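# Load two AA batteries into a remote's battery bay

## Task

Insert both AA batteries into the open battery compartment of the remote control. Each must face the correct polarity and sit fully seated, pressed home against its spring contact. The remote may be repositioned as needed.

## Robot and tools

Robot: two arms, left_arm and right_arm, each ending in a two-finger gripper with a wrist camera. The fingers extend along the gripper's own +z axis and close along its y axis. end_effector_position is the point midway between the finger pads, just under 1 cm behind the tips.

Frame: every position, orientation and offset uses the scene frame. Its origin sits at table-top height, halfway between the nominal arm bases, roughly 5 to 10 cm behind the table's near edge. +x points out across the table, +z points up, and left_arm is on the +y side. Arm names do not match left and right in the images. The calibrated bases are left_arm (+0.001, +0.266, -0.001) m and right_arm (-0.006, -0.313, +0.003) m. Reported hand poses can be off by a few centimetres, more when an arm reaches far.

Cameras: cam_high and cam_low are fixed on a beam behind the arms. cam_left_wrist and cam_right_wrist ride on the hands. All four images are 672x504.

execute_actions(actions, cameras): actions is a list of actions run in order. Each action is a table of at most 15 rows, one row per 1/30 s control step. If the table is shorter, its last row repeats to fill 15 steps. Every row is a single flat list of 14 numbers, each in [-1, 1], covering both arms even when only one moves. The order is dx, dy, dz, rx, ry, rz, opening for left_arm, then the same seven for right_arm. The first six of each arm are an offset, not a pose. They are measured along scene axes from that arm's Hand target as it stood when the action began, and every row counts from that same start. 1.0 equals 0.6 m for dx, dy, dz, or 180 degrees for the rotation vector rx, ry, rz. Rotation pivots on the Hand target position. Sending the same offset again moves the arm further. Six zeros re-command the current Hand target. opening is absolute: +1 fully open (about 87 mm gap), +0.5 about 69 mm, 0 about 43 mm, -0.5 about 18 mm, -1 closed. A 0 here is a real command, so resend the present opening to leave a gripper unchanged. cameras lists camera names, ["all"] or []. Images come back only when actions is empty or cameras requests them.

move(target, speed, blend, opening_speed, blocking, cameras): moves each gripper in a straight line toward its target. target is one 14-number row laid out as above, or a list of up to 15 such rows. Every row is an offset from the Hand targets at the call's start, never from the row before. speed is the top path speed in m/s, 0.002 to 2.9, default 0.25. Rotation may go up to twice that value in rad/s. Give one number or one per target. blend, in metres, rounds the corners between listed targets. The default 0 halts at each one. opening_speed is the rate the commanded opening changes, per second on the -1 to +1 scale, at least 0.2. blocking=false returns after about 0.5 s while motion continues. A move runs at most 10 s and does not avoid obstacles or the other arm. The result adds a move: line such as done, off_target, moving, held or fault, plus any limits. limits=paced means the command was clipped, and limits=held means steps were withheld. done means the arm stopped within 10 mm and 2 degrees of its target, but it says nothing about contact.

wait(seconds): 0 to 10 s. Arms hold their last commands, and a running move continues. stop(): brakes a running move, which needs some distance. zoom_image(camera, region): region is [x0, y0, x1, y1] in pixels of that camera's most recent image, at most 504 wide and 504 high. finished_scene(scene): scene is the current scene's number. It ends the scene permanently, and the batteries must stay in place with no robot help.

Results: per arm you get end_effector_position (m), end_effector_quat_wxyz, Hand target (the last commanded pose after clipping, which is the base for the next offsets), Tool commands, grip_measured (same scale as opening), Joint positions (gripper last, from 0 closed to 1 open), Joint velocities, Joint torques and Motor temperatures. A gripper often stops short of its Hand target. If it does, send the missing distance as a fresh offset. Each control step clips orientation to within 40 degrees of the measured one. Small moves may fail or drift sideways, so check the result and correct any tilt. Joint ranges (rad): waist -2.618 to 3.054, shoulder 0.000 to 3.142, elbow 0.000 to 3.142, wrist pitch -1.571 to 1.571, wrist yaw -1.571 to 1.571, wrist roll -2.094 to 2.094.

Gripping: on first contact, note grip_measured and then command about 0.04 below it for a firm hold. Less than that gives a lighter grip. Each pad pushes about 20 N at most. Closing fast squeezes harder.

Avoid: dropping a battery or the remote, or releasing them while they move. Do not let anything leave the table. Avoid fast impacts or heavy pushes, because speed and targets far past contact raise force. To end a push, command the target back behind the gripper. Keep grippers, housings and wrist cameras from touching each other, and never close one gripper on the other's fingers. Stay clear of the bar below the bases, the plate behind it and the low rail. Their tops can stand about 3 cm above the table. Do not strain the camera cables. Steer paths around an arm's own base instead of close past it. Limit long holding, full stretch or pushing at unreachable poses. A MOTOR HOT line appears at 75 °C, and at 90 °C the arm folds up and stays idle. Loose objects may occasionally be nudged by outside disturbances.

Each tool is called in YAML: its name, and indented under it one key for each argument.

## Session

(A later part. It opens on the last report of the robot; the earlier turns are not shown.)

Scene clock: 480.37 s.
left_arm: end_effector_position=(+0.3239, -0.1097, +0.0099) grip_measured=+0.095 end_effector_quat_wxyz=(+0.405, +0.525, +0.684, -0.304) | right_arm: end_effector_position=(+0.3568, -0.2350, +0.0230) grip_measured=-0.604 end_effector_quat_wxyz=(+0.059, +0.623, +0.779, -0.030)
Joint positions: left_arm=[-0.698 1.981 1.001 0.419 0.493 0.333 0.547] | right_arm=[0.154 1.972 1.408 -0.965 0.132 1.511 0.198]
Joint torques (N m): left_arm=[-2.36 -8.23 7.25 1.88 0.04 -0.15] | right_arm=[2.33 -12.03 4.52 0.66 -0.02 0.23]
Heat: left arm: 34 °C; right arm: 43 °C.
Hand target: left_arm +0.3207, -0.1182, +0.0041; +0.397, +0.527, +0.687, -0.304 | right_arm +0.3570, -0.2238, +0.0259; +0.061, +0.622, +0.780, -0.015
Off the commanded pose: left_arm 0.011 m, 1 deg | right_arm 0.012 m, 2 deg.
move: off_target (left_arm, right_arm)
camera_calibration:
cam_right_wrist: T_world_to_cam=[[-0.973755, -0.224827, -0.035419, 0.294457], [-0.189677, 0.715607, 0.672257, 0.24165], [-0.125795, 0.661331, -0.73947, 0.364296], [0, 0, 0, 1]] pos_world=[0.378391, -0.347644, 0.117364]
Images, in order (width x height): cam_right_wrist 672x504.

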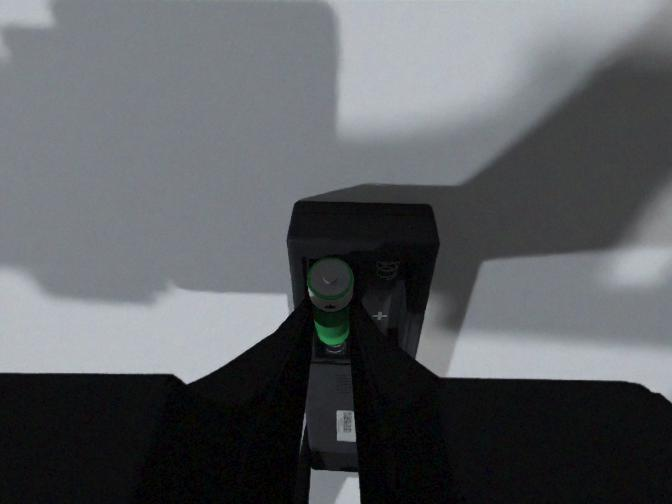

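move:
  target: [0.0033,-0.0129,0,0,0,0,0.0,-0.0033,0.0129,0,0,0,0,-0.66]
  speed: 0.06
  cameras: ["cam_right_wrist"]

zoom_image:
  camera: "cam_right_wrist"
  region: [285, 195, 385, 275]

Scene clock: 503.97 s.
left_arm: end_effector_position=(+0.3270, -0.1145, +0.0099) grip_measured=+0.095 end_effector_quat_wxyz=(+0.404, +0.524, +0.687, -0.302) | right_arm: end_effector_position=(+0.3592, -0.2369, +0.0224) grip_measured=-0.604 end_effector_quat_wxyz=(+0.075, +0.627, +0.774, -0.039)
Joint positions: left_arm=[-0.704 1.995 1.029 0.404 0.482 0.328 0.547] | right_arm=[0.166 1.972 1.408 -0.959 0.169 1.533 0.198]
Joint torques (N m): left_arm=[-2.88 -8.05 7.49 1.95 0.06 -0.16] | right_arm=[3.23 -12.08 4.49 0.56 -0.34 0.21]
Motor temperatures (°C): left_arm=[23 34 34 33 19 20 20] | right_arm=[23 41 31 21 19 22 24]
Heat: left arm: 34 °C; right arm: 41 °C.
Hand target: left_arm +0.3227, -0.1260, +0.0041; +0.397, +0.527, +0.687, -0.304 | right_arm +0.3550, -0.2159, +0.0260; +0.061, +0.622, +0.780, -0.015
Off the commanded pose: left_arm 0.014 m, 1 deg | right_arm 0.022 m, 3 deg.
move: off_target (left_arm, right_arm)
camera_calibration:
cam_right_wrist: T_world_to_cam=[[-0.975861, -0.214193, -0.0426317, 0.29986], [-0.190661, 0.740347, 0.64462, 0.250647], [-0.106511, 0.637188, -0.763313, 0.353324], [0, 0, 0, 1]] pos_world=[0.378043, -0.346471, 0.120908]
Images, in order (width x height): cam_right_wrist 672x504.

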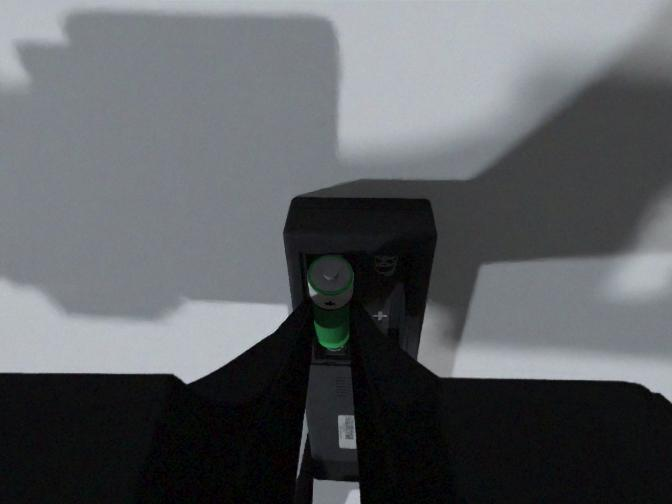

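Scaled by 5.040.

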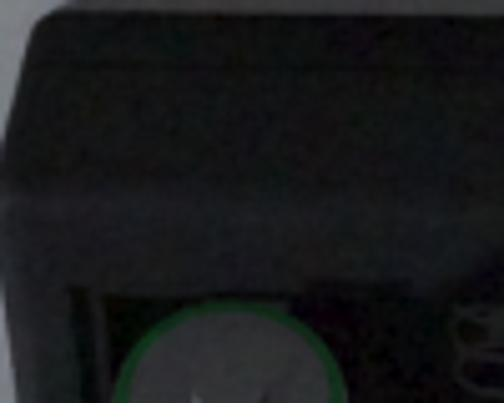

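move:
  target: [0,0,0,0,0,0,0.0,-0.005,-0.0013,-0.02,0.0215,0.0056,0,-0.66]
  speed: 0.06
  cameras: ["cam_right_wrist"]

zoom_image:
  camera: "cam_right_wrist"
  region: [285, 195, 385, 275]

Scene clock: 515.30 s.
left_arm: end_effector_position=(+0.3270, -0.1145, +0.0099) grip_measured=+0.095 end_effector_quat_wxyz=(+0.404, +0.524, +0.687, -0.302) | right_arm: end_effector_position=(+0.3590, -0.2369, +0.0218) grip_measured=-0.604 end_effector_quat_wxyz=(+0.066, +0.631, +0.773, -0.021)
Joint positions: left_arm=[-0.704 1.995 1.029 0.404 0.482 0.328 0.547] | right_arm=[0.147 1.957 1.382 -0.929 0.131 1.521 0.198]
Joint torques (N m): left_arm=[-2.85 -8.06 7.51 1.95 0.05 -0.16] | right_arm=[1.76 -9.65 3.15 0.81 -0.65 0.02]
Heat: left arm: 35 °C; right arm: 40 °C.
Hand target: left_arm +0.3227, -0.1260, +0.0041; +0.397, +0.527, +0.687, -0.304 | right_arm +0.3520, -0.2167, +0.0140; +0.034, +0.624, +0.781, +0.006
Off the commanded pose: left_arm 0.014 m, 1 deg | right_arm 0.023 m, 5 deg.
move: off_target (left_arm, right_arm)
camera_calibration:
cam_right_wrist: T_world_to_cam=[[-0.976311, -0.207861, -0.0600878, 0.301635], [-0.193601, 0.715194, 0.671577, 0.245566], [-0.0966204, 0.667301, -0.738494, 0.355853], [0, 0, 0, 1]] pos_world=[0.376414, -0.35039, 0.116003]
Images, in order (width x height): cam_right_wrist 672x504.

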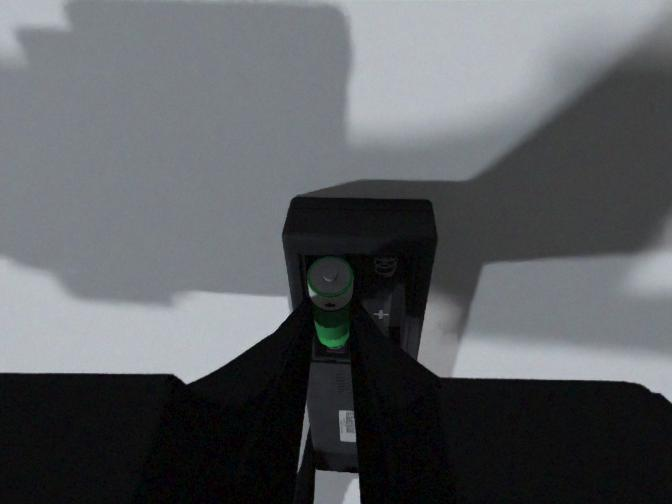

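Scaled by 5.040.

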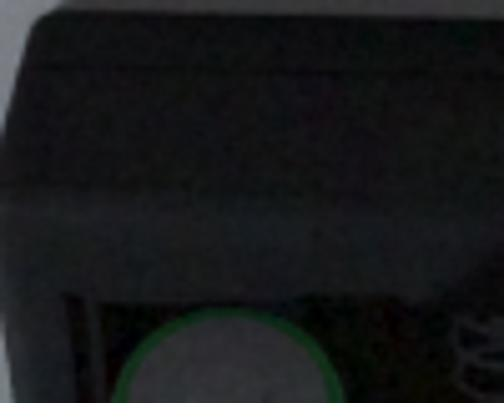

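move:
  target: [0,0,0,0,0,0,0.0,0,0,-0.02,0.0215,0.0056,0,-0.66]
  speed: 0.06
  cameras: ["cam_right_wrist"]

zoom_image:
  camera: "cam_right_wrist"
  region: [270, 190, 410, 370]

Scene clock: 523.27 s.
left_arm: end_effector_position=(+0.3274, -0.1145, +0.0099) grip_measured=+0.095 end_effector_quat_wxyz=(+0.404, +0.523, +0.687, -0.301) | right_arm: end_effector_position=(+0.3592, -0.2367, +0.0208) grip_measured=-0.604 end_effector_quat_wxyz=(+0.039, +0.633, +0.773, +0.010)
Joint positions: left_arm=[-0.704 1.996 1.029 0.404 0.48 0.327 0.547] | right_arm=[0.107 1.955 1.365 -0.904 0.046 1.487 0.198]
Joint torques (N m): left_arm=[-2.82 -8.08 7.46 1.95 0.08 -0.14] | right_arm=[2.21 -7.02 2.37 1.04 -0.57 0.08]
Heat: left arm: 36 °C; right arm: 40 °C.
Hand target: left_arm +0.3227, -0.1260, +0.0041; +0.397, +0.527, +0.687, -0.304 | right_arm +0.3521, -0.2167, +0.0020; +0.006, +0.625, +0.780, +0.027
Off the commanded pose: left_arm 0.014 m, 1 deg | right_arm 0.028 m, 4 deg.
move: off_target (left_arm, right_arm)
camera_calibration:
cam_right_wrist: T_world_to_cam=[[-0.976616, -0.202191, -0.0730714, 0.303494], [-0.190676, 0.657599, 0.728838, 0.230338], [-0.0993127, 0.725729, -0.680775, 0.368611], [0, 0, 0, 1]] pos_world=[0.376925, -0.357618, 0.105239]
Images, in order (width x height): cam_right_wrist 672x504.

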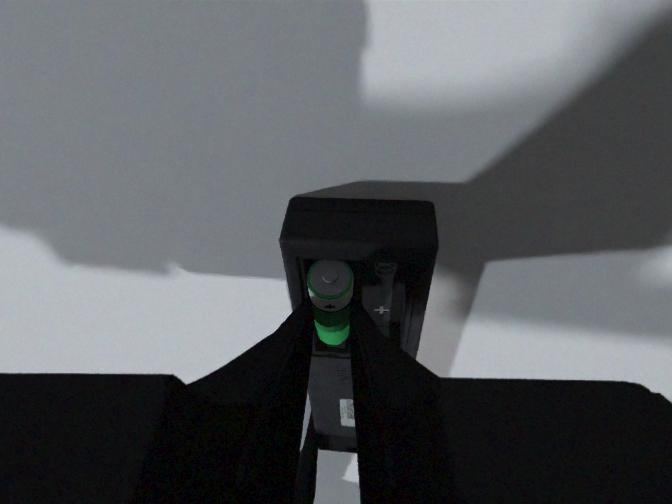

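Scaled by 2.800.

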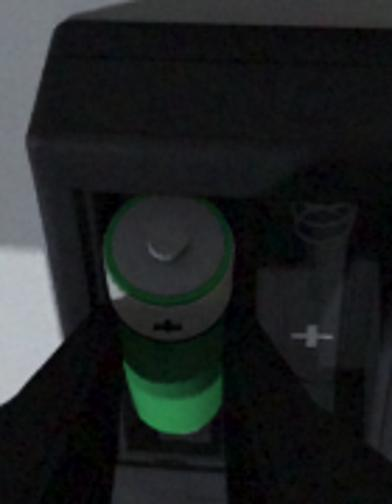

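move:
  target: [0,0,0,0,0,0,0.0,0,0,-0.02,0.0187,0.0164,0,-0.66]
  speed: 0.06
  cameras: ["cam_right_wrist"]

zoom_image:
  camera: "cam_right_wrist"
  region: [270, 190, 410, 370]

Scene clock: 533.23 s.
left_arm: end_effector_position=(+0.3274, -0.1145, +0.0099) grip_measured=+0.095 end_effector_quat_wxyz=(+0.404, +0.523, +0.687, -0.301) | right_arm: end_effector_position=(+0.3592, -0.2370, +0.0203) grip_measured=-0.604 end_effector_quat_wxyz=(+0.012, +0.634, +0.773, +0.031)
Joint positions: left_arm=[-0.704 1.996 1.029 0.404 0.48 0.327 0.547] | right_arm=[0.073 1.966 1.367 -0.903 -0.025 1.457 0.198]
Joint torques (N m): left_arm=[-2.82 -8.09 7.47 1.94 0.08 -0.14] | right_arm=[2.45 -2.85 3.92 0.92 -0.56 0.11]
Heat: left arm: 36 °C; right arm: 38 °C.
Hand target: left_arm +0.3227, -0.1260, +0.0041; +0.397, +0.527, +0.687, -0.304 | right_arm +0.3520, -0.2167, -0.0101; -0.033, +0.625, +0.779, +0.033
Off the commanded pose: left_arm 0.014 m, 1 deg | right_arm 0.037 m, 5 deg.
move: off_target (left_arm, right_arm)
camera_calibration:
cam_right_wrist: T_world_to_cam=[[-0.977583, -0.197649, -0.0725632, 0.30478], [-0.180149, 0.606807, 0.774165, 0.214062], [-0.108981, 0.769884, -0.62881, 0.381285], [0, 0, 0, 1]] pos_world=[0.378064, -0.363199, 0.0961524]
Images, in order (width x height): cam_right_wrist 672x504.

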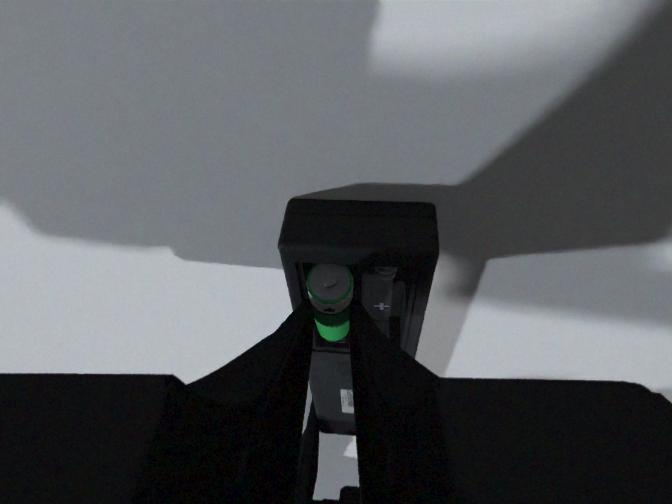

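Scaled by 2.800.

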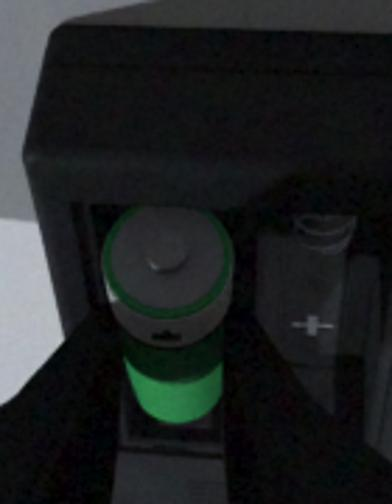

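move:
  target: [0,0,0,0,0,0,0.0,0,0,-0.02,0,0.0,-0.012,-0.66]
  speed: 0.06
  cameras: ["cam_right_wrist"]

zoom_image:
  camera: "cam_right_wrist"
  region: [270, 190, 410, 370]

Scene clock: 547.50 s.
left_arm: end_effector_position=(+0.3274, -0.1145, +0.0099) grip_measured=+0.095 end_effector_quat_wxyz=(+0.404, +0.523, +0.687, -0.301) | right_arm: end_effector_position=(+0.3591, -0.2370, +0.0198) grip_measured=-0.604 end_effector_quat_wxyz=(+0.009, +0.637, +0.770, +0.034)
Joint positions: left_arm=[-0.704 1.996 1.029 0.404 0.48 0.327 0.547] | right_arm=[0.069 1.966 1.363 -0.899 -0.034 1.461 0.198]
Joint torques (N m): left_arm=[-2.82 -8.09 7.46 1.94 0.08 -0.15] | right_arm=[2.78 -2.13 1.1 1.35 -0.45 0.39]
Motor temperatures (°C): left_arm=[23 31 36 32 19 20 21] | right_arm=[23 35 30 21 20 21 24]
Heat: left arm: 36 °C; right arm: 35 °C.
Hand target: left_arm +0.3227, -0.1260, +0.0041; +0.397, +0.527, +0.687, -0.304 | right_arm +0.3520, -0.2167, -0.0221; -0.032, +0.640, +0.767, +0.034
Off the commanded pose: left_arm 0.014 m, 1 deg | right_arm 0.047 m, 5 deg.
move: off_target (left_arm, right_arm)
camera_calibration:
cam_right_wrist: T_world_to_cam=[[-0.979265, -0.188977, -0.0729883, 0.307347], [-0.174166, 0.601343, 0.779777, 0.210861], [-0.103469, 0.776321, -0.621788, 0.380408], [0, 0, 0, 1]] pos_world=[0.377059, -0.364037, 0.094541]
Images, in order (width x height): cam_right_wrist 672x504.

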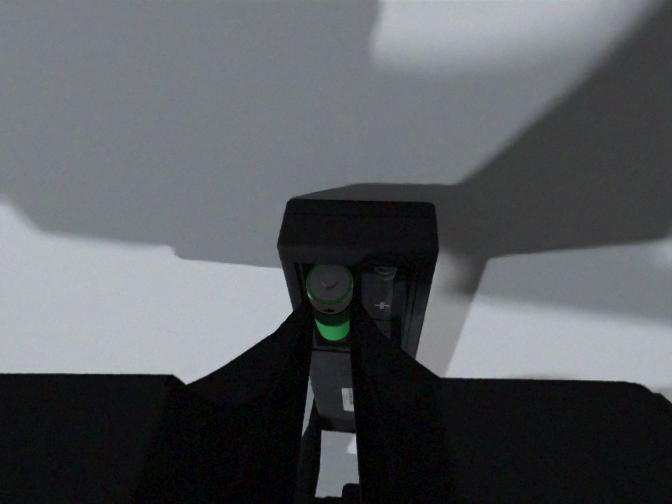

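Scaled by 2.800.

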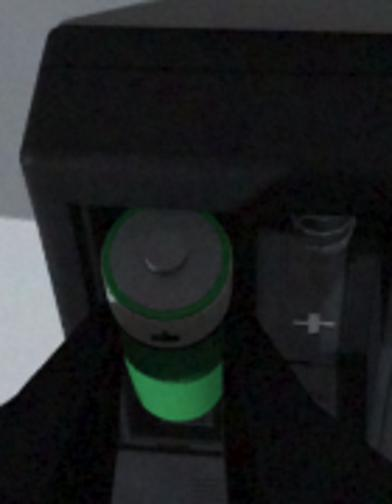

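move:
  target: [0,0,0,0,0,0,0.0,-0.008,-0.002,0.083,0,0.0,-0.03,-0.66]
  speed: 0.06

move:
  target: [0,0,0,0,0,0,0.0,0,0,-0.06,0,0.0,0,-0.66]
  speed: 0.06
  cameras: ["cam_right_wrist"]

zoom_image:
  camera: "cam_right_wrist"
  region: [270, 190, 410, 370]

Scene clock: 568.13 s.
left_arm: end_effector_position=(+0.3285, -0.1141, +0.0097) grip_measured=+0.095 end_effector_quat_wxyz=(+0.404, +0.521, +0.690, -0.299) | right_arm: end_effector_position=(+0.3589, -0.2368, +0.0203) grip_measured=-0.603 end_effector_quat_wxyz=(+0.001, +0.677, +0.736, +0.029)
Joint positions: left_arm=[-0.704 1.996 1.03 0.404 0.473 0.324 0.547] | right_arm=[0.069 1.963 1.361 -0.916 -0.035 1.567 0.198]
Joint torques (N m): left_arm=[-2.8 -8.17 7.41 1.95 0.15 -0.12] | right_arm=[2.76 -11.34 6.02 -0.06 -0.47 0.28]
Heat: left arm: 36 °C; right arm: 33 °C.
Hand target: left_arm +0.3227, -0.1259, +0.0041; +0.397, +0.527, +0.687, -0.304 | right_arm +0.3473, -0.2180, +0.0278; -0.031, +0.675, +0.736, +0.036
Off the commanded pose: left_arm 0.014 m, 1 deg | right_arm 0.023 m, 4 deg.
move: off_target (left_arm, right_arm)

Scene clock: 569.07 s.
left_arm: end_effector_position=(+0.3285, -0.1141, +0.0097) grip_measured=+0.095 end_effector_quat_wxyz=(+0.404, +0.521, +0.690, -0.299) | right_arm: end_effector_position=(+0.3587, -0.2367, +0.0187) grip_measured=-0.602 end_effector_quat_wxyz=(+0.007, +0.677, +0.735, +0.036)
Joint positions: left_arm=[-0.704 1.996 1.03 0.404 0.473 0.324 0.547] | right_arm=[0.069 1.949 1.332 -0.883 -0.035 1.567 0.199]
Joint torques (N m): left_arm=[-2.84 -8.13 7.38 1.95 0.15 -0.12] | right_arm=[2.65 -5.23 1.69 0.99 -0.46 0.28]
Heat: left arm: 36 °C; right arm: 33 °C.
Hand target: left_arm +0.3227, -0.1259, +0.0041; +0.397, +0.527, +0.687, -0.304 | right_arm +0.3473, -0.2180, -0.0082; -0.031, +0.675, +0.736, +0.035
Off the commanded pose: left_arm 0.014 m, 1 deg | right_arm 0.035 m, 4 deg.
move: off_target (left_arm, right_arm)
camera_calibration:
cam_right_wrist: T_world_to_cam=[[-0.993849, -0.0840384, -0.0721228, 0.336957], [-0.108554, 0.6104, 0.78462, 0.190034], [-0.0219144, 0.787623, -0.615768, 0.352781], [0, 0, 0, 1]] pos_world=[0.363244, -0.365537, 0.0924291]
Images, in order (width x height): cam_right_wrist 672x504.

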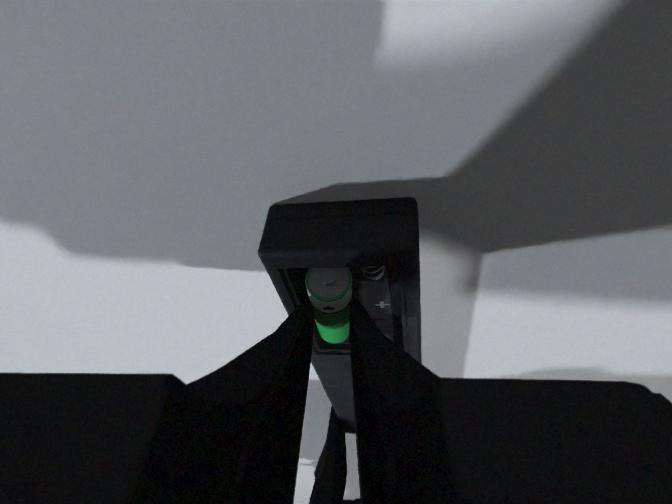

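Scaled by 2.800.

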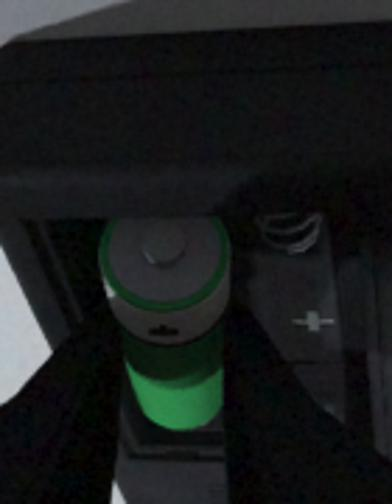

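move:
  target: [0,0,0,0,0,0,0.0,-0.003,-0.001,-0.03,0.011,0.003,0,-0.66]
  speed: 0.06
  cameras: ["cam_right_wrist"]

zoom_image:
  camera: "cam_right_wrist"
  region: [270, 190, 410, 370]

Scene clock: 574.17 s.
left_arm: end_effector_position=(+0.3288, -0.1139, +0.0096) grip_measured=+0.095 end_effector_quat_wxyz=(+0.405, +0.520, +0.690, -0.298) | right_arm: end_effector_position=(+0.3594, -0.2362, +0.0176) grip_measured=-0.600 end_effector_quat_wxyz=(-0.001, +0.674, +0.736, +0.060)
Joint positions: left_arm=[-0.704 1.996 1.03 0.404 0.471 0.323 0.547] | right_arm=[0.048 1.938 1.3 -0.84 -0.081 1.545 0.2]
Joint torques (N m): left_arm=[-2.85 -8.13 7.41 1.95 0.18 -0.11] | right_arm=[2.84 -1.66 0.58 1.22 -0.37 0.31]
Heat: left arm: 36 °C; right arm: 33 °C.
Hand target: left_arm +0.3227, -0.1259, +0.0041; +0.397, +0.527, +0.687, -0.304 | right_arm +0.3454, -0.2185, -0.0263; -0.046, +0.675, +0.735, +0.045
Off the commanded pose: left_arm 0.015 m, 1 deg | right_arm 0.049 m, 5 deg.
move: off_target (left_arm, right_arm)
camera_calibration:
cam_right_wrist: T_world_to_cam=[[-0.991691, -0.0853009, -0.0962925, 0.336983], [-0.12789, 0.573014, 0.809505, 0.188385], [-0.0138746, 0.815094, -0.579162, 0.354741], [0, 0, 0, 1]] pos_world=[0.363197, -0.36835, 0.0854025]
Images, in order (width x height): cam_right_wrist 672x504.

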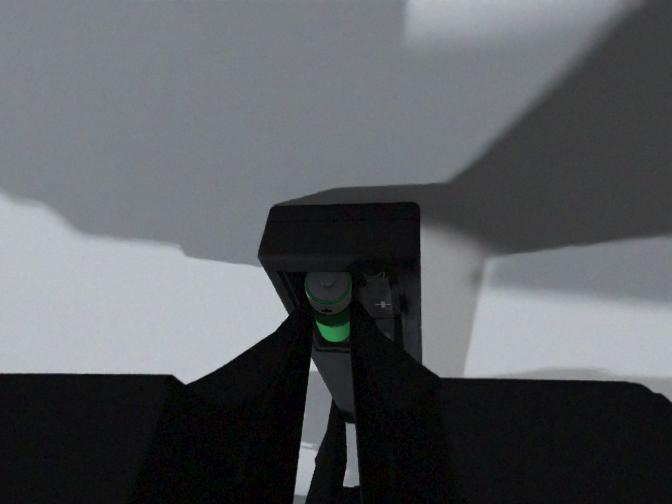

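Scaled by 2.800.

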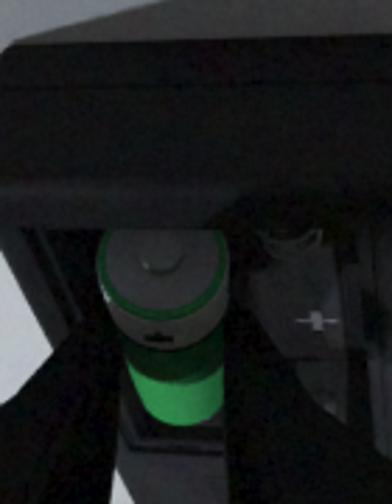

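move:
  target: [0,0,0,0,0,0,0.0,-0.002,-0.001,-0.025,0.011,0.003,0,-0.66]
  speed: 0.06

execute_actions:
  actions: []

zoom_image:
  camera: "cam_right_wrist"
  region: [270, 190, 410, 370]

Scene clock: 581.33 s.
left_arm: end_effector_position=(+0.3288, -0.1139, +0.0096) grip_measured=+0.095 end_effector_quat_wxyz=(+0.405, +0.520, +0.690, -0.298) | right_arm: end_effector_position=(+0.3591, -0.2366, +0.0157) grip_measured=-0.598 end_effector_quat_wxyz=(-0.011, +0.670, +0.737, +0.082)
Joint positions: left_arm=[-0.704 1.996 1.03 0.404 0.471 0.323 0.547] | right_arm=[0.024 1.933 1.271 -0.802 -0.131 1.516 0.201]
Joint torques (N m): left_arm=[-2.82 -8.16 7.38 1.94 0.18 -0.11] | right_arm=[3.21 1.22 0.34 1.36 -0.24 0.38]
Heat: left arm: 35 °C; right arm: 32 °C.
Hand target: left_arm +0.3227, -0.1259, +0.0041; +0.397, +0.527, +0.687, -0.304 | right_arm +0.3443, -0.2191, -0.0411; -0.061, +0.674, +0.734, +0.055
Off the commanded pose: left_arm 0.015 m, 1 deg | right_arm 0.061 m, 7 deg.
move: off_target (left_arm, right_arm)

Scene clock: 581.33 s.
left_arm: end_effector_position=(+0.3288, -0.1139, +0.0096) grip_measured=+0.095 end_effector_quat_wxyz=(+0.405, +0.520, +0.690, -0.298) | right_arm: end_effector_position=(+0.3591, -0.2366, +0.0157) grip_measured=-0.598 end_effector_quat_wxyz=(-0.011, +0.670, +0.737, +0.082)
Joint positions: left_arm=[-0.704 1.996 1.03 0.404 0.471 0.323 0.547] | right_arm=[0.024 1.933 1.271 -0.802 -0.131 1.516 0.201]
Joint velocities: within noise
Joint torques (N m): left_arm=[-2.82 -8.16 7.38 1.94 0.18 -0.11] | right_arm=[3.21 1.22 0.34 1.36 -0.24 0.38]
Motor temperatures (°C): left_arm=[23 31 35 32 19 20 21] | right_arm=[23 32 29 22 20 22 24]
Heat: left arm: 35 °C; right arm: 32 °C.
Hand target: left_arm +0.3227, -0.1259, +0.0041; +0.397, +0.527, +0.687, -0.304 | right_arm +0.3443, -0.2191, -0.0411; -0.061, +0.674, +0.734, +0.055
Tool commands: left_gripper/opening=+0.0 right_gripper/opening=-0.66
Off the commanded pose: left_arm 0.015 m, 1 deg | right_arm 0.061 m, 7 deg.
camera_calibration:
cam_left_wrist: T_world_to_cam=[[-0.955673, -0.294394, -0.00461432, 0.280174], [-0.286905, 0.934655, -0.210015, 0.226105], [0.0661399, -0.199382, -0.977687, 0.109491], [0, 0, 0, 1]] pos_world=[0.325384, -0.107018, 0.155826]
cam_right_wrist: T_world_to_cam=[[-0.989268, -0.0897111, -0.115328, 0.334942], [-0.145503, 0.532878, 0.833588, 0.186502], [-0.0133263, 0.841423, -0.540213, 0.359298], [0, 0, 0, 1]] pos_world=[0.363272, -0.371657, 0.07726]

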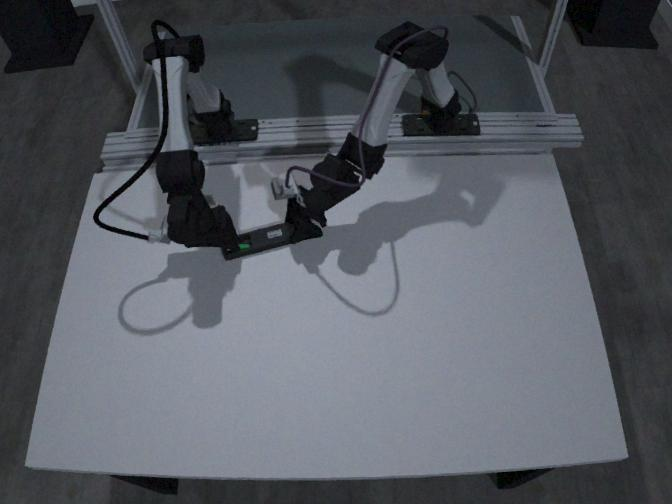

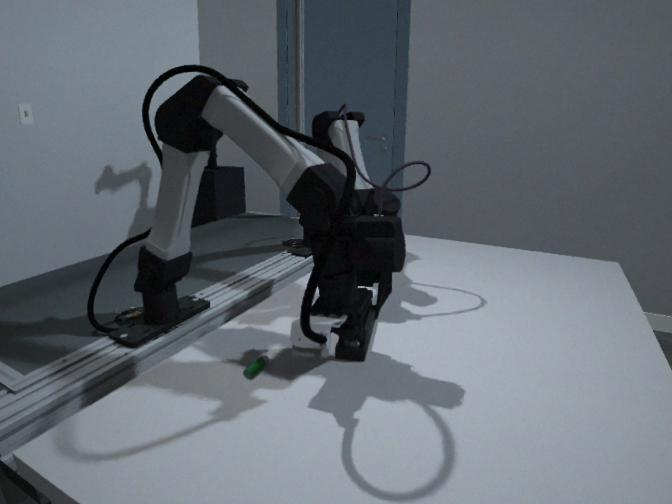

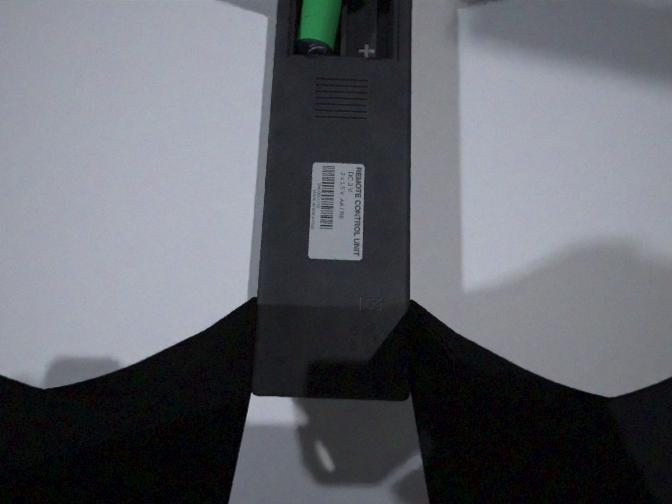

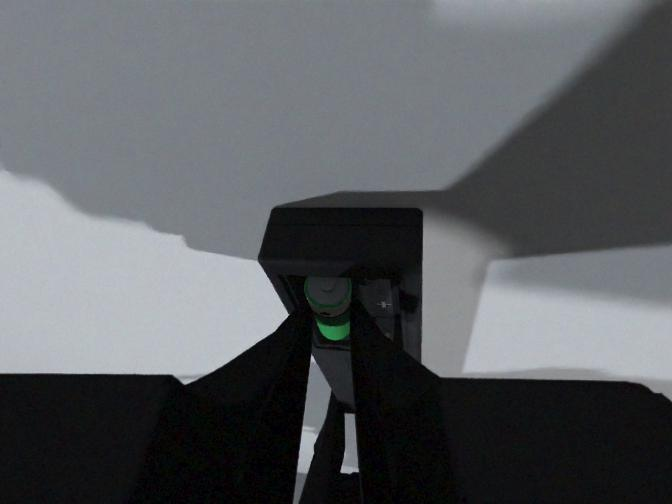

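Scaled by 2.800.

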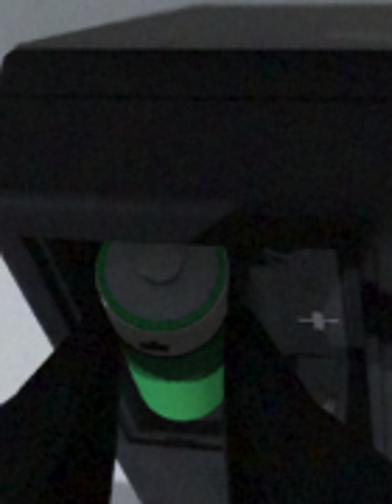

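move:
  target: [0,0,0,0,0,0,0.0,0.0,0,-0.02,0.011,0.003,0,-0.66]
  speed: 0.06
  cameras: ["cam_right_wrist"]

zoom_image:
  camera: "cam_right_wrist"
  region: [270, 190, 410, 370]

Scene clock: 588.57 s.
left_arm: end_effector_position=(+0.3324, -0.1127, +0.0096) grip_measured=+0.095 end_effector_quat_wxyz=(+0.407, +0.512, +0.698, -0.291) | right_arm: end_effector_position=(+0.3639, -0.2346, +0.0127) grip_measured=-0.594 end_effector_quat_wxyz=(-0.018, +0.658, +0.745, +0.110)
Joint positions: left_arm=[-0.704 1.996 1.033 0.404 0.447 0.31 0.547] | right_arm=[0.006 1.945 1.258 -0.753 -0.183 1.473 0.203]
Joint torques (N m): left_arm=[-2.77 -8.21 7.15 1.97 0.46 0] | right_arm=[3.38 2.84 0.35 1.25 -0.09 0.63]
Heat: left arm: 35 °C; right arm: 31 °C.
Hand target: left_arm +0.3227, -0.1260, +0.0041; +0.397, +0.527, +0.687, -0.304 | right_arm +0.3443, -0.2192, -0.0532; -0.076, +0.673, +0.733, +0.064
Off the commanded pose: left_arm 0.017 m, 3 deg | right_arm 0.070 m, 9 deg.
move: off_target (left_arm, right_arm)
camera_calibration:
cam_right_wrist: T_world_to_cam=[[-0.982432, -0.112396, -0.148977, 0.332107], [-0.185168, 0.487707, 0.853144, 0.192207], [-0.0232327, 0.865742, -0.499951, 0.364912], [0, 0, 0, 1]] pos_world=[0.370341, -0.372333, 0.0679341]
Images, in order (width x height): cam_right_wrist 672x504.

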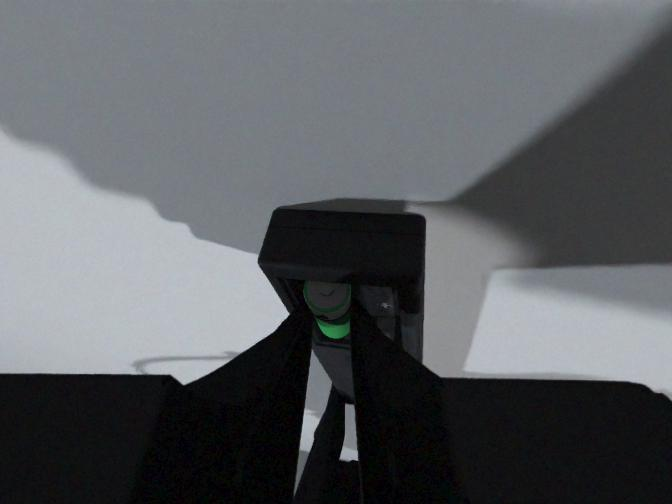

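Scaled by 2.800.

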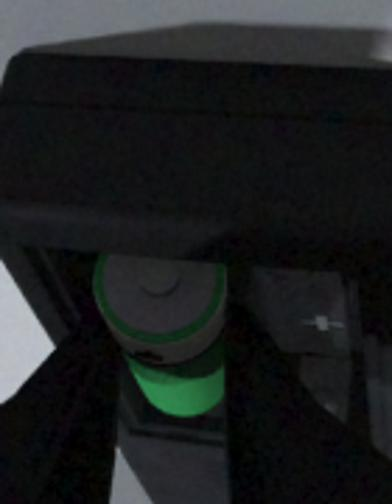

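move:
  target:
    - [0,0,0,0,0,0,0.0,0.0327,-0.0257,0.1098,0,0,0,-0.66]
    - [0,0,0,0,0,0,0.0,0.0327,-0.0257,0.1098,0,0,0,-0.48]
    - [0,0,0,0,0,0,0.0,0.0327,-0.0257,0.24,0,0,0,-0.48]
  speed: [0.06,0.06,0.08]
  opening_speed: 0.5
  cameras: ["cam_right_wrist","cam_left_wrist"]

zoom_image:
  camera: "cam_right_wrist"
  region: [250, 150, 450, 350]

Scene clock: 600.90 s.
left_arm: end_effector_position=(+0.3286, -0.1197, +0.0098) grip_measured=+0.095 end_effector_quat_wxyz=(+0.407, +0.517, +0.692, -0.297) | right_arm: end_effector_position=(+0.3579, -0.2368, +0.0665) grip_measured=-0.480 end_effector_quat_wxyz=(-0.093, +0.670, +0.735, +0.042)
Joint positions: left_arm=[-0.718 2.005 1.042 0.409 0.452 0.309 0.547] | right_arm=[0 2.03 1.608 -1.221 -0.186 1.48 0.26]
Joint torques (N m): left_arm=[-1.4 -8.98 6.52 1.9 0.4 0.02] | right_arm=[0.42 -15.6 8.05 0.01 -0.12 0.2]
Heat: left arm: 35 °C; right arm: 32 °C.
Hand target: left_arm +0.3227, -0.1260, +0.0042; +0.397, +0.527, +0.687, -0.304 | right_arm +0.3639, -0.2346, +0.0908; -0.076, +0.673, +0.733, +0.064
Off the commanded pose: left_arm 0.010 m, 2 deg | right_arm 0.025 m, 3 deg.
move: off_target (right_arm); target 2's new opening was sent with right_arm's hand 0.007 m and 3 deg from that target
camera_calibration:
cam_left_wrist: T_world_to_cam=[[-0.953091, -0.302635, -0.00551912, 0.276475], [-0.29468, 0.931896, -0.211502, 0.233799], [0.0691511, -0.199954, -0.977362, 0.107483], [0, 0, 0, 1]] pos_world=[0.324969, -0.112714, 0.156025]
cam_right_wrist: T_world_to_cam=[[-0.993572, -0.0995127, 0.0539657, 0.327473], [-0.00159503, 0.488972, 0.872298, 0.0795785], [-0.113192, 0.866605, -0.485988, 0.425028], [0, 0, 0, 1]] pos_world=[0.373604, -0.374656, 0.11947]
Images, in order (width x height): cam_left_wrist 672x504, cam_right_wrist 672x504.

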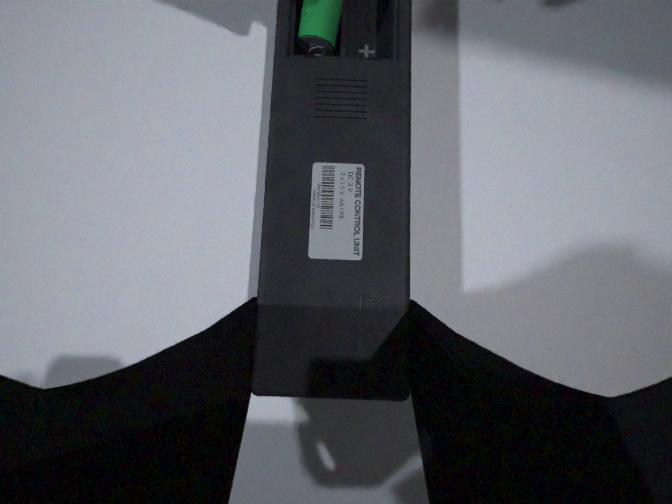

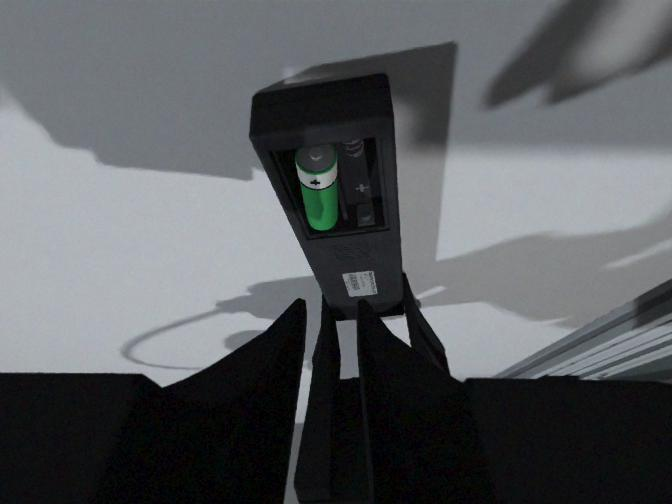

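Scaled by 2.520.

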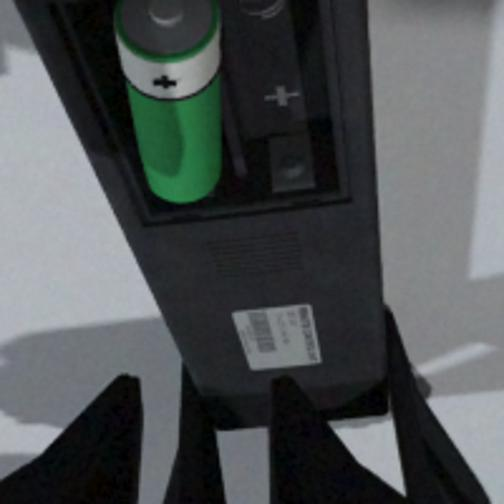

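zoom_image:
  camera: "cam_right_wrist"
  region: [255, 110, 405, 240]

Scaled by 3.360.

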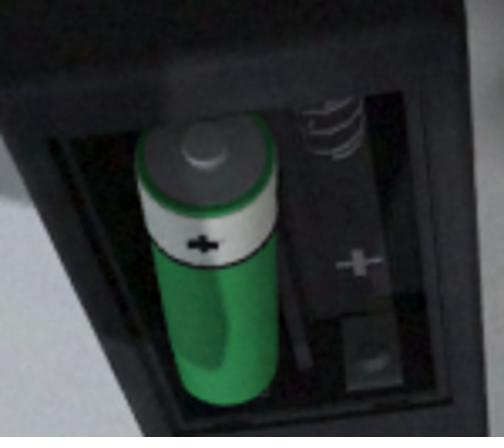

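move:
  target: [0,0,0,0,0,0,0.0,0.0058,-0.0342,-0.045,-0.0624,-0.012,0.0395,-0.97]
  speed: 0.12
  cameras: ["cam_right_wrist"]

zoom_image:
  camera: "cam_right_wrist"
  region: [255, 180, 425, 330]

Scene clock: 629.37 s.
left_arm: end_effector_position=(+0.3286, -0.1197, +0.0098) grip_measured=+0.095 end_effector_quat_wxyz=(+0.407, +0.517, +0.692, -0.297) | right_arm: end_effector_position=(+0.3620, -0.2550, +0.0557) grip_measured=-0.970 end_effector_quat_wxyz=(-0.021, +0.635, +0.772, -0.009)
Joint positions: left_arm=[-0.718 2.005 1.042 0.409 0.452 0.309 0.547] | right_arm=[0.031 2.03 1.608 -1.185 -0.012 1.416 0.015]
Joint torques (N m): left_arm=[-1.43 -8.99 6.53 1.9 0.41 0.01] | right_arm=[0.9 -13.52 5.72 0.47 0.18 -0.01]
Motor temperatures (°C): left_arm=[23 33 34 33 20 20 21] | right_arm=[23 44 31 21 19 22 23]
Heat: left arm: 34 °C; right arm: 44 °C.
Hand target: left_arm +0.3227, -0.1260, +0.0042; +0.397, +0.527, +0.687, -0.304 | right_arm +0.3674, -0.2550, +0.0638; +0.000, +0.629, +0.777, +0.000
Off the commanded pose: left_arm 0.010 m, 2 deg | right_arm 0.010 m, 3 deg.
move: off_target (right_arm)
camera_calibration:
cam_right_wrist: T_world_to_cam=[[-0.979825, -0.197194, 0.0325204, 0.301615], [-0.0995781, 0.62277, 0.776042, 0.172853], [-0.173283, 0.757147, -0.629842, 0.43793], [0, 0, 0, 1]] pos_world=[0.388628, -0.379749, 0.131876]
Images, in order (width x height): cam_right_wrist 672x504.

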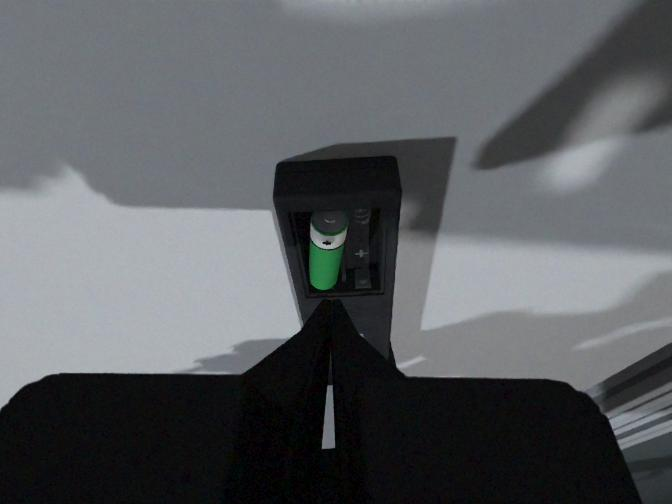

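Scaled by 2.965.

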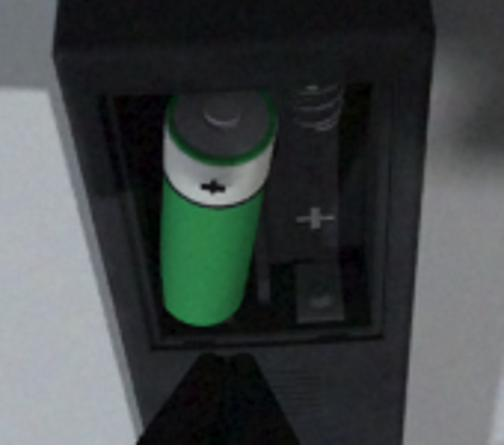

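move:
  target: [0,0,0,0,0,0,0.0,0.0,0.0,-0.0563,0,0,0,-0.97]
  speed: 0.06
  cameras: ["cam_right_wrist"]

zoom_image:
  camera: "cam_right_wrist"
  region: [255, 200, 425, 350]

Scene clock: 645.33 s.
left_arm: end_effector_position=(+0.3286, -0.1197, +0.0098) grip_measured=+0.095 end_effector_quat_wxyz=(+0.407, +0.517, +0.692, -0.297) | right_arm: end_effector_position=(+0.3656, -0.2550, +0.0336) grip_measured=-0.970 end_effector_quat_wxyz=(-0.008, +0.634, +0.773, +0.002)
Joint positions: left_arm=[-0.718 2.005 1.042 0.409 0.452 0.309 0.547] | right_arm=[0.031 2.03 1.52 -1.062 -0.011 1.415 0.015]
Joint torques (N m): left_arm=[-1.39 -8.99 6.53 1.9 0.41 0.01] | right_arm=[0.85 -10.61 5.14 0.57 0.19 0]
Heat: left arm: 34 °C; right arm: 45 °C.
Hand target: left_arm +0.3227, -0.1260, +0.0042; +0.397, +0.527, +0.687, -0.304 | right_arm +0.3673, -0.2550, +0.0299; +0.000, +0.629, +0.777, +0.000
Off the commanded pose: left_arm 0.010 m, 2 deg | right_arm 0.004 m, 1 deg.
move: done
camera_calibration:
cam_right_wrist: T_world_to_cam=[[-0.980228, -0.19786, -0.00200169, 0.307021], [-0.127163, 0.622169, 0.772486, 0.200421], [-0.151599, 0.757467, -0.635028, 0.416916], [0, 0, 0, 1]] pos_world=[0.389641, -0.379749, 0.110545]
Images, in order (width x height): cam_right_wrist 672x504.

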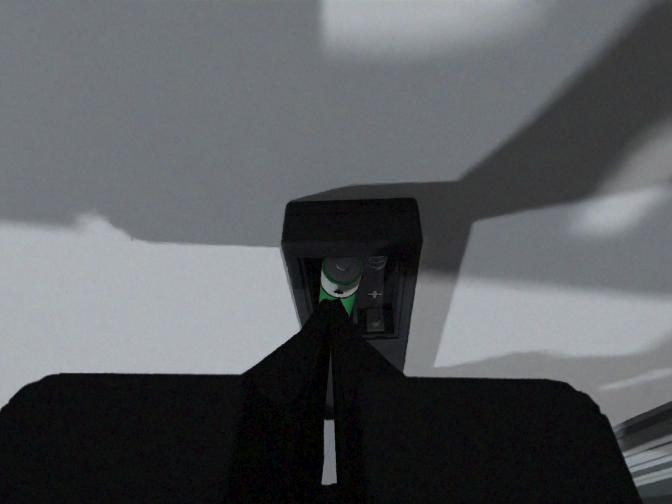

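Scaled by 2.965.

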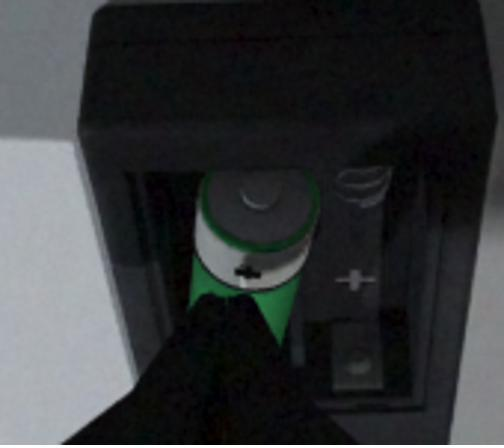

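move:
  target:
    - [0,0,0,0,0,0,0.0,-0.0075,-0.0017,0,0,0,0,-0.97]
    - [0,0,0,0,0,0,0.0,-0.0115,0.0194,-0.058,0,0,0,-0.97]
  speed: 0.05
  cameras: ["cam_right_wrist","cam_left_wrist"]

zoom_image:
  camera: "cam_right_wrist"
  region: [255, 200, 425, 350]

Scene clock: 655.30 s.
left_arm: end_effector_position=(+0.3286, -0.1198, +0.0098) grip_measured=+0.095 end_effector_quat_wxyz=(+0.407, +0.517, +0.692, -0.297) | right_arm: end_effector_position=(+0.3639, -0.2479, +0.0209) grip_measured=-0.970 end_effector_quat_wxyz=(+0.005, +0.629, +0.778, +0.015)
Joint positions: left_arm=[-0.718 2.005 1.042 0.409 0.452 0.309 0.547] | right_arm=[0.05 2.01 1.437 -0.963 -0.012 1.419 0.015]
Joint torques (N m): left_arm=[-1.42 -8.96 6.54 1.9 0.4 0.01] | right_arm=[2.03 -6.65 2.24 1.05 0.2 0.25]
Heat: left arm: 34 °C; right arm: 44 °C.
Hand target: left_arm +0.3227, -0.1260, +0.0041; +0.397, +0.527, +0.687, -0.304 | right_arm +0.3605, -0.2435, -0.0048; +0.000, +0.629, +0.777, +0.000
Off the commanded pose: left_arm 0.010 m, 2 deg | right_arm 0.026 m, 2 deg.
move: off_target (right_arm)
camera_calibration:
cam_left_wrist: T_world_to_cam=[[-0.953172, -0.302382, -0.00531659, 0.276499], [-0.294465, 0.931936, -0.211625, 0.233753], [0.0689464, -0.20015, -0.977336, 0.107523], [0, 0, 0, 1]] pos_world=[0.32497, -0.112714, 0.156025]
cam_right_wrist: T_world_to_cam=[[-0.976561, -0.211913, -0.0377047, 0.30263], [-0.163734, 0.617676, 0.769199, 0.21798], [-0.139714, 0.757343, -0.637896, 0.398921], [0, 0, 0, 1]] pos_world=[0.386962, -0.37263, 0.0982107]
Images, in order (width x height): cam_left_wrist 672x504, cam_right_wrist 672x504.

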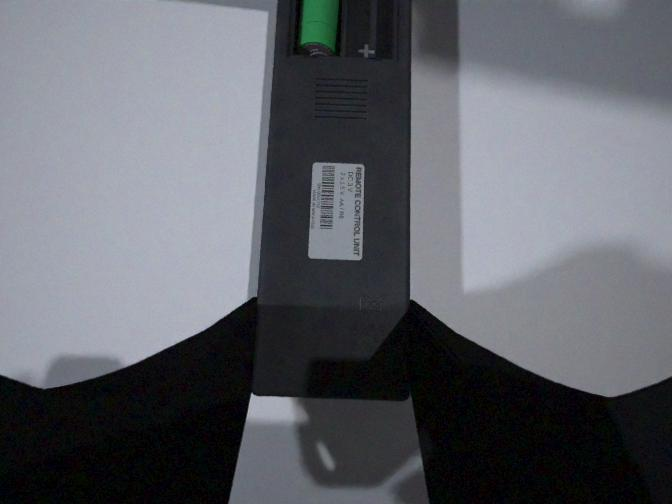

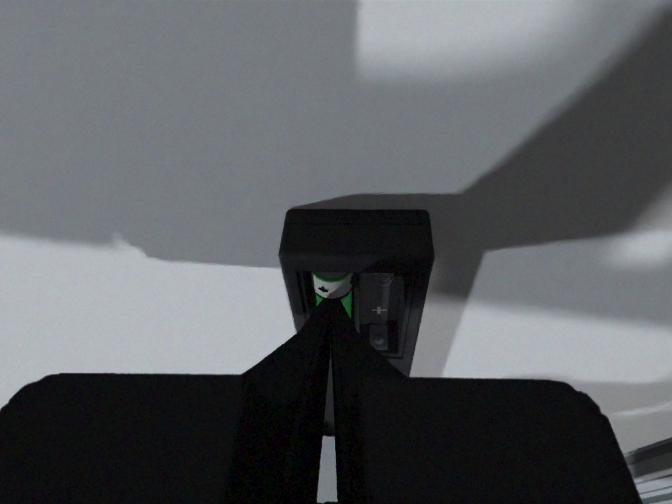

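Scaled by 2.965.

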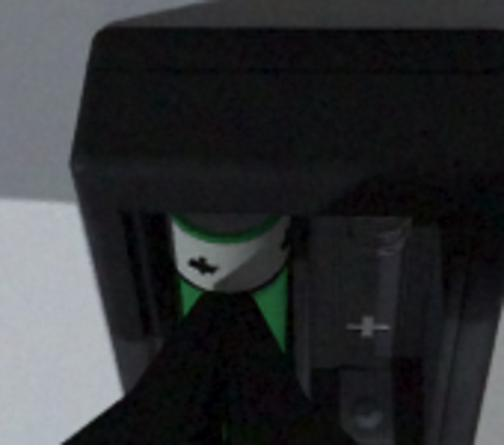

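move:
  target: [0,0,0,0,0,0,0.0,-0.002,0.0085,-0.03,0,0,0,-0.97]
  speed: 0.05
  cameras: ["cam_right_wrist"]

zoom_image:
  camera: "cam_right_wrist"
  region: [255, 200, 425, 350]

Scene clock: 662.83 s.
left_arm: end_effector_position=(+0.3286, -0.1198, +0.0098) grip_measured=+0.095 end_effector_quat_wxyz=(+0.407, +0.517, +0.692, -0.297) | right_arm: end_effector_position=(+0.3637, -0.2479, +0.0202) grip_measured=-0.970 end_effector_quat_wxyz=(+0.012, +0.631, +0.775, +0.022)
Joint positions: left_arm=[-0.718 2.005 1.042 0.409 0.452 0.309 0.547] | right_arm=[0.05 1.99 1.405 -0.93 -0.012 1.425 0.015]
Joint torques (N m): left_arm=[-1.43 -8.98 6.52 1.89 0.4 0.01] | right_arm=[3.21 -3.11 0.96 1.39 0.21 0.31]
Heat: left arm: 34 °C; right arm: 41 °C.
Hand target: left_arm +0.3227, -0.1260, +0.0041; +0.397, +0.527, +0.687, -0.304 | right_arm +0.3593, -0.2384, -0.0229; +0.000, +0.629, +0.777, +0.000
Off the commanded pose: left_arm 0.010 m, 2 deg | right_arm 0.044 m, 3 deg.
move: off_target (right_arm)
camera_calibration:
cam_right_wrist: T_world_to_cam=[[-0.976849, -0.205827, -0.0583157, 0.304467], [-0.175898, 0.617627, 0.766549, 0.222889], [-0.121759, 0.75906, -0.639533, 0.392393], [0, 0, 0, 1]] pos_world=[0.384401, -0.372845, 0.0978475]
Images, in order (width x height): cam_right_wrist 672x504.

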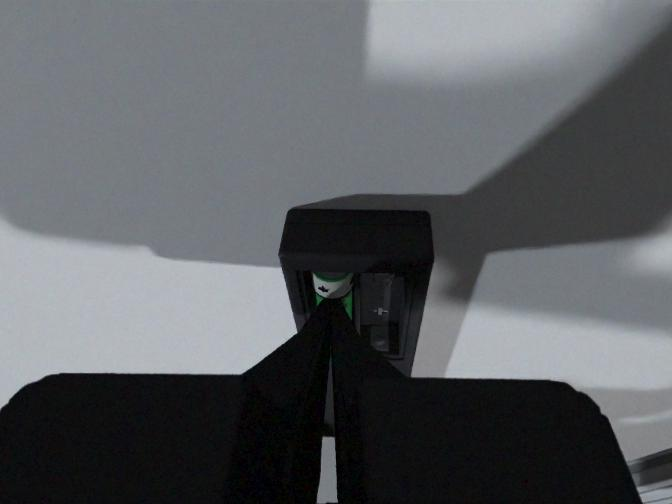

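Scaled by 2.965.

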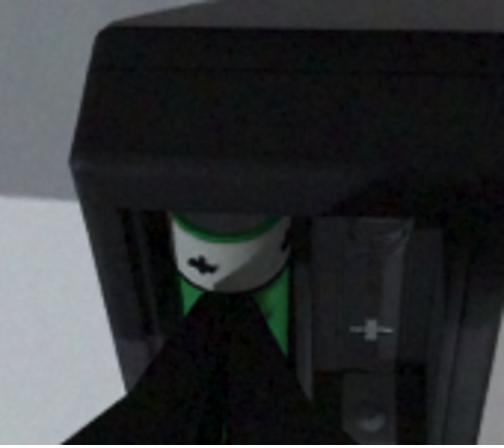

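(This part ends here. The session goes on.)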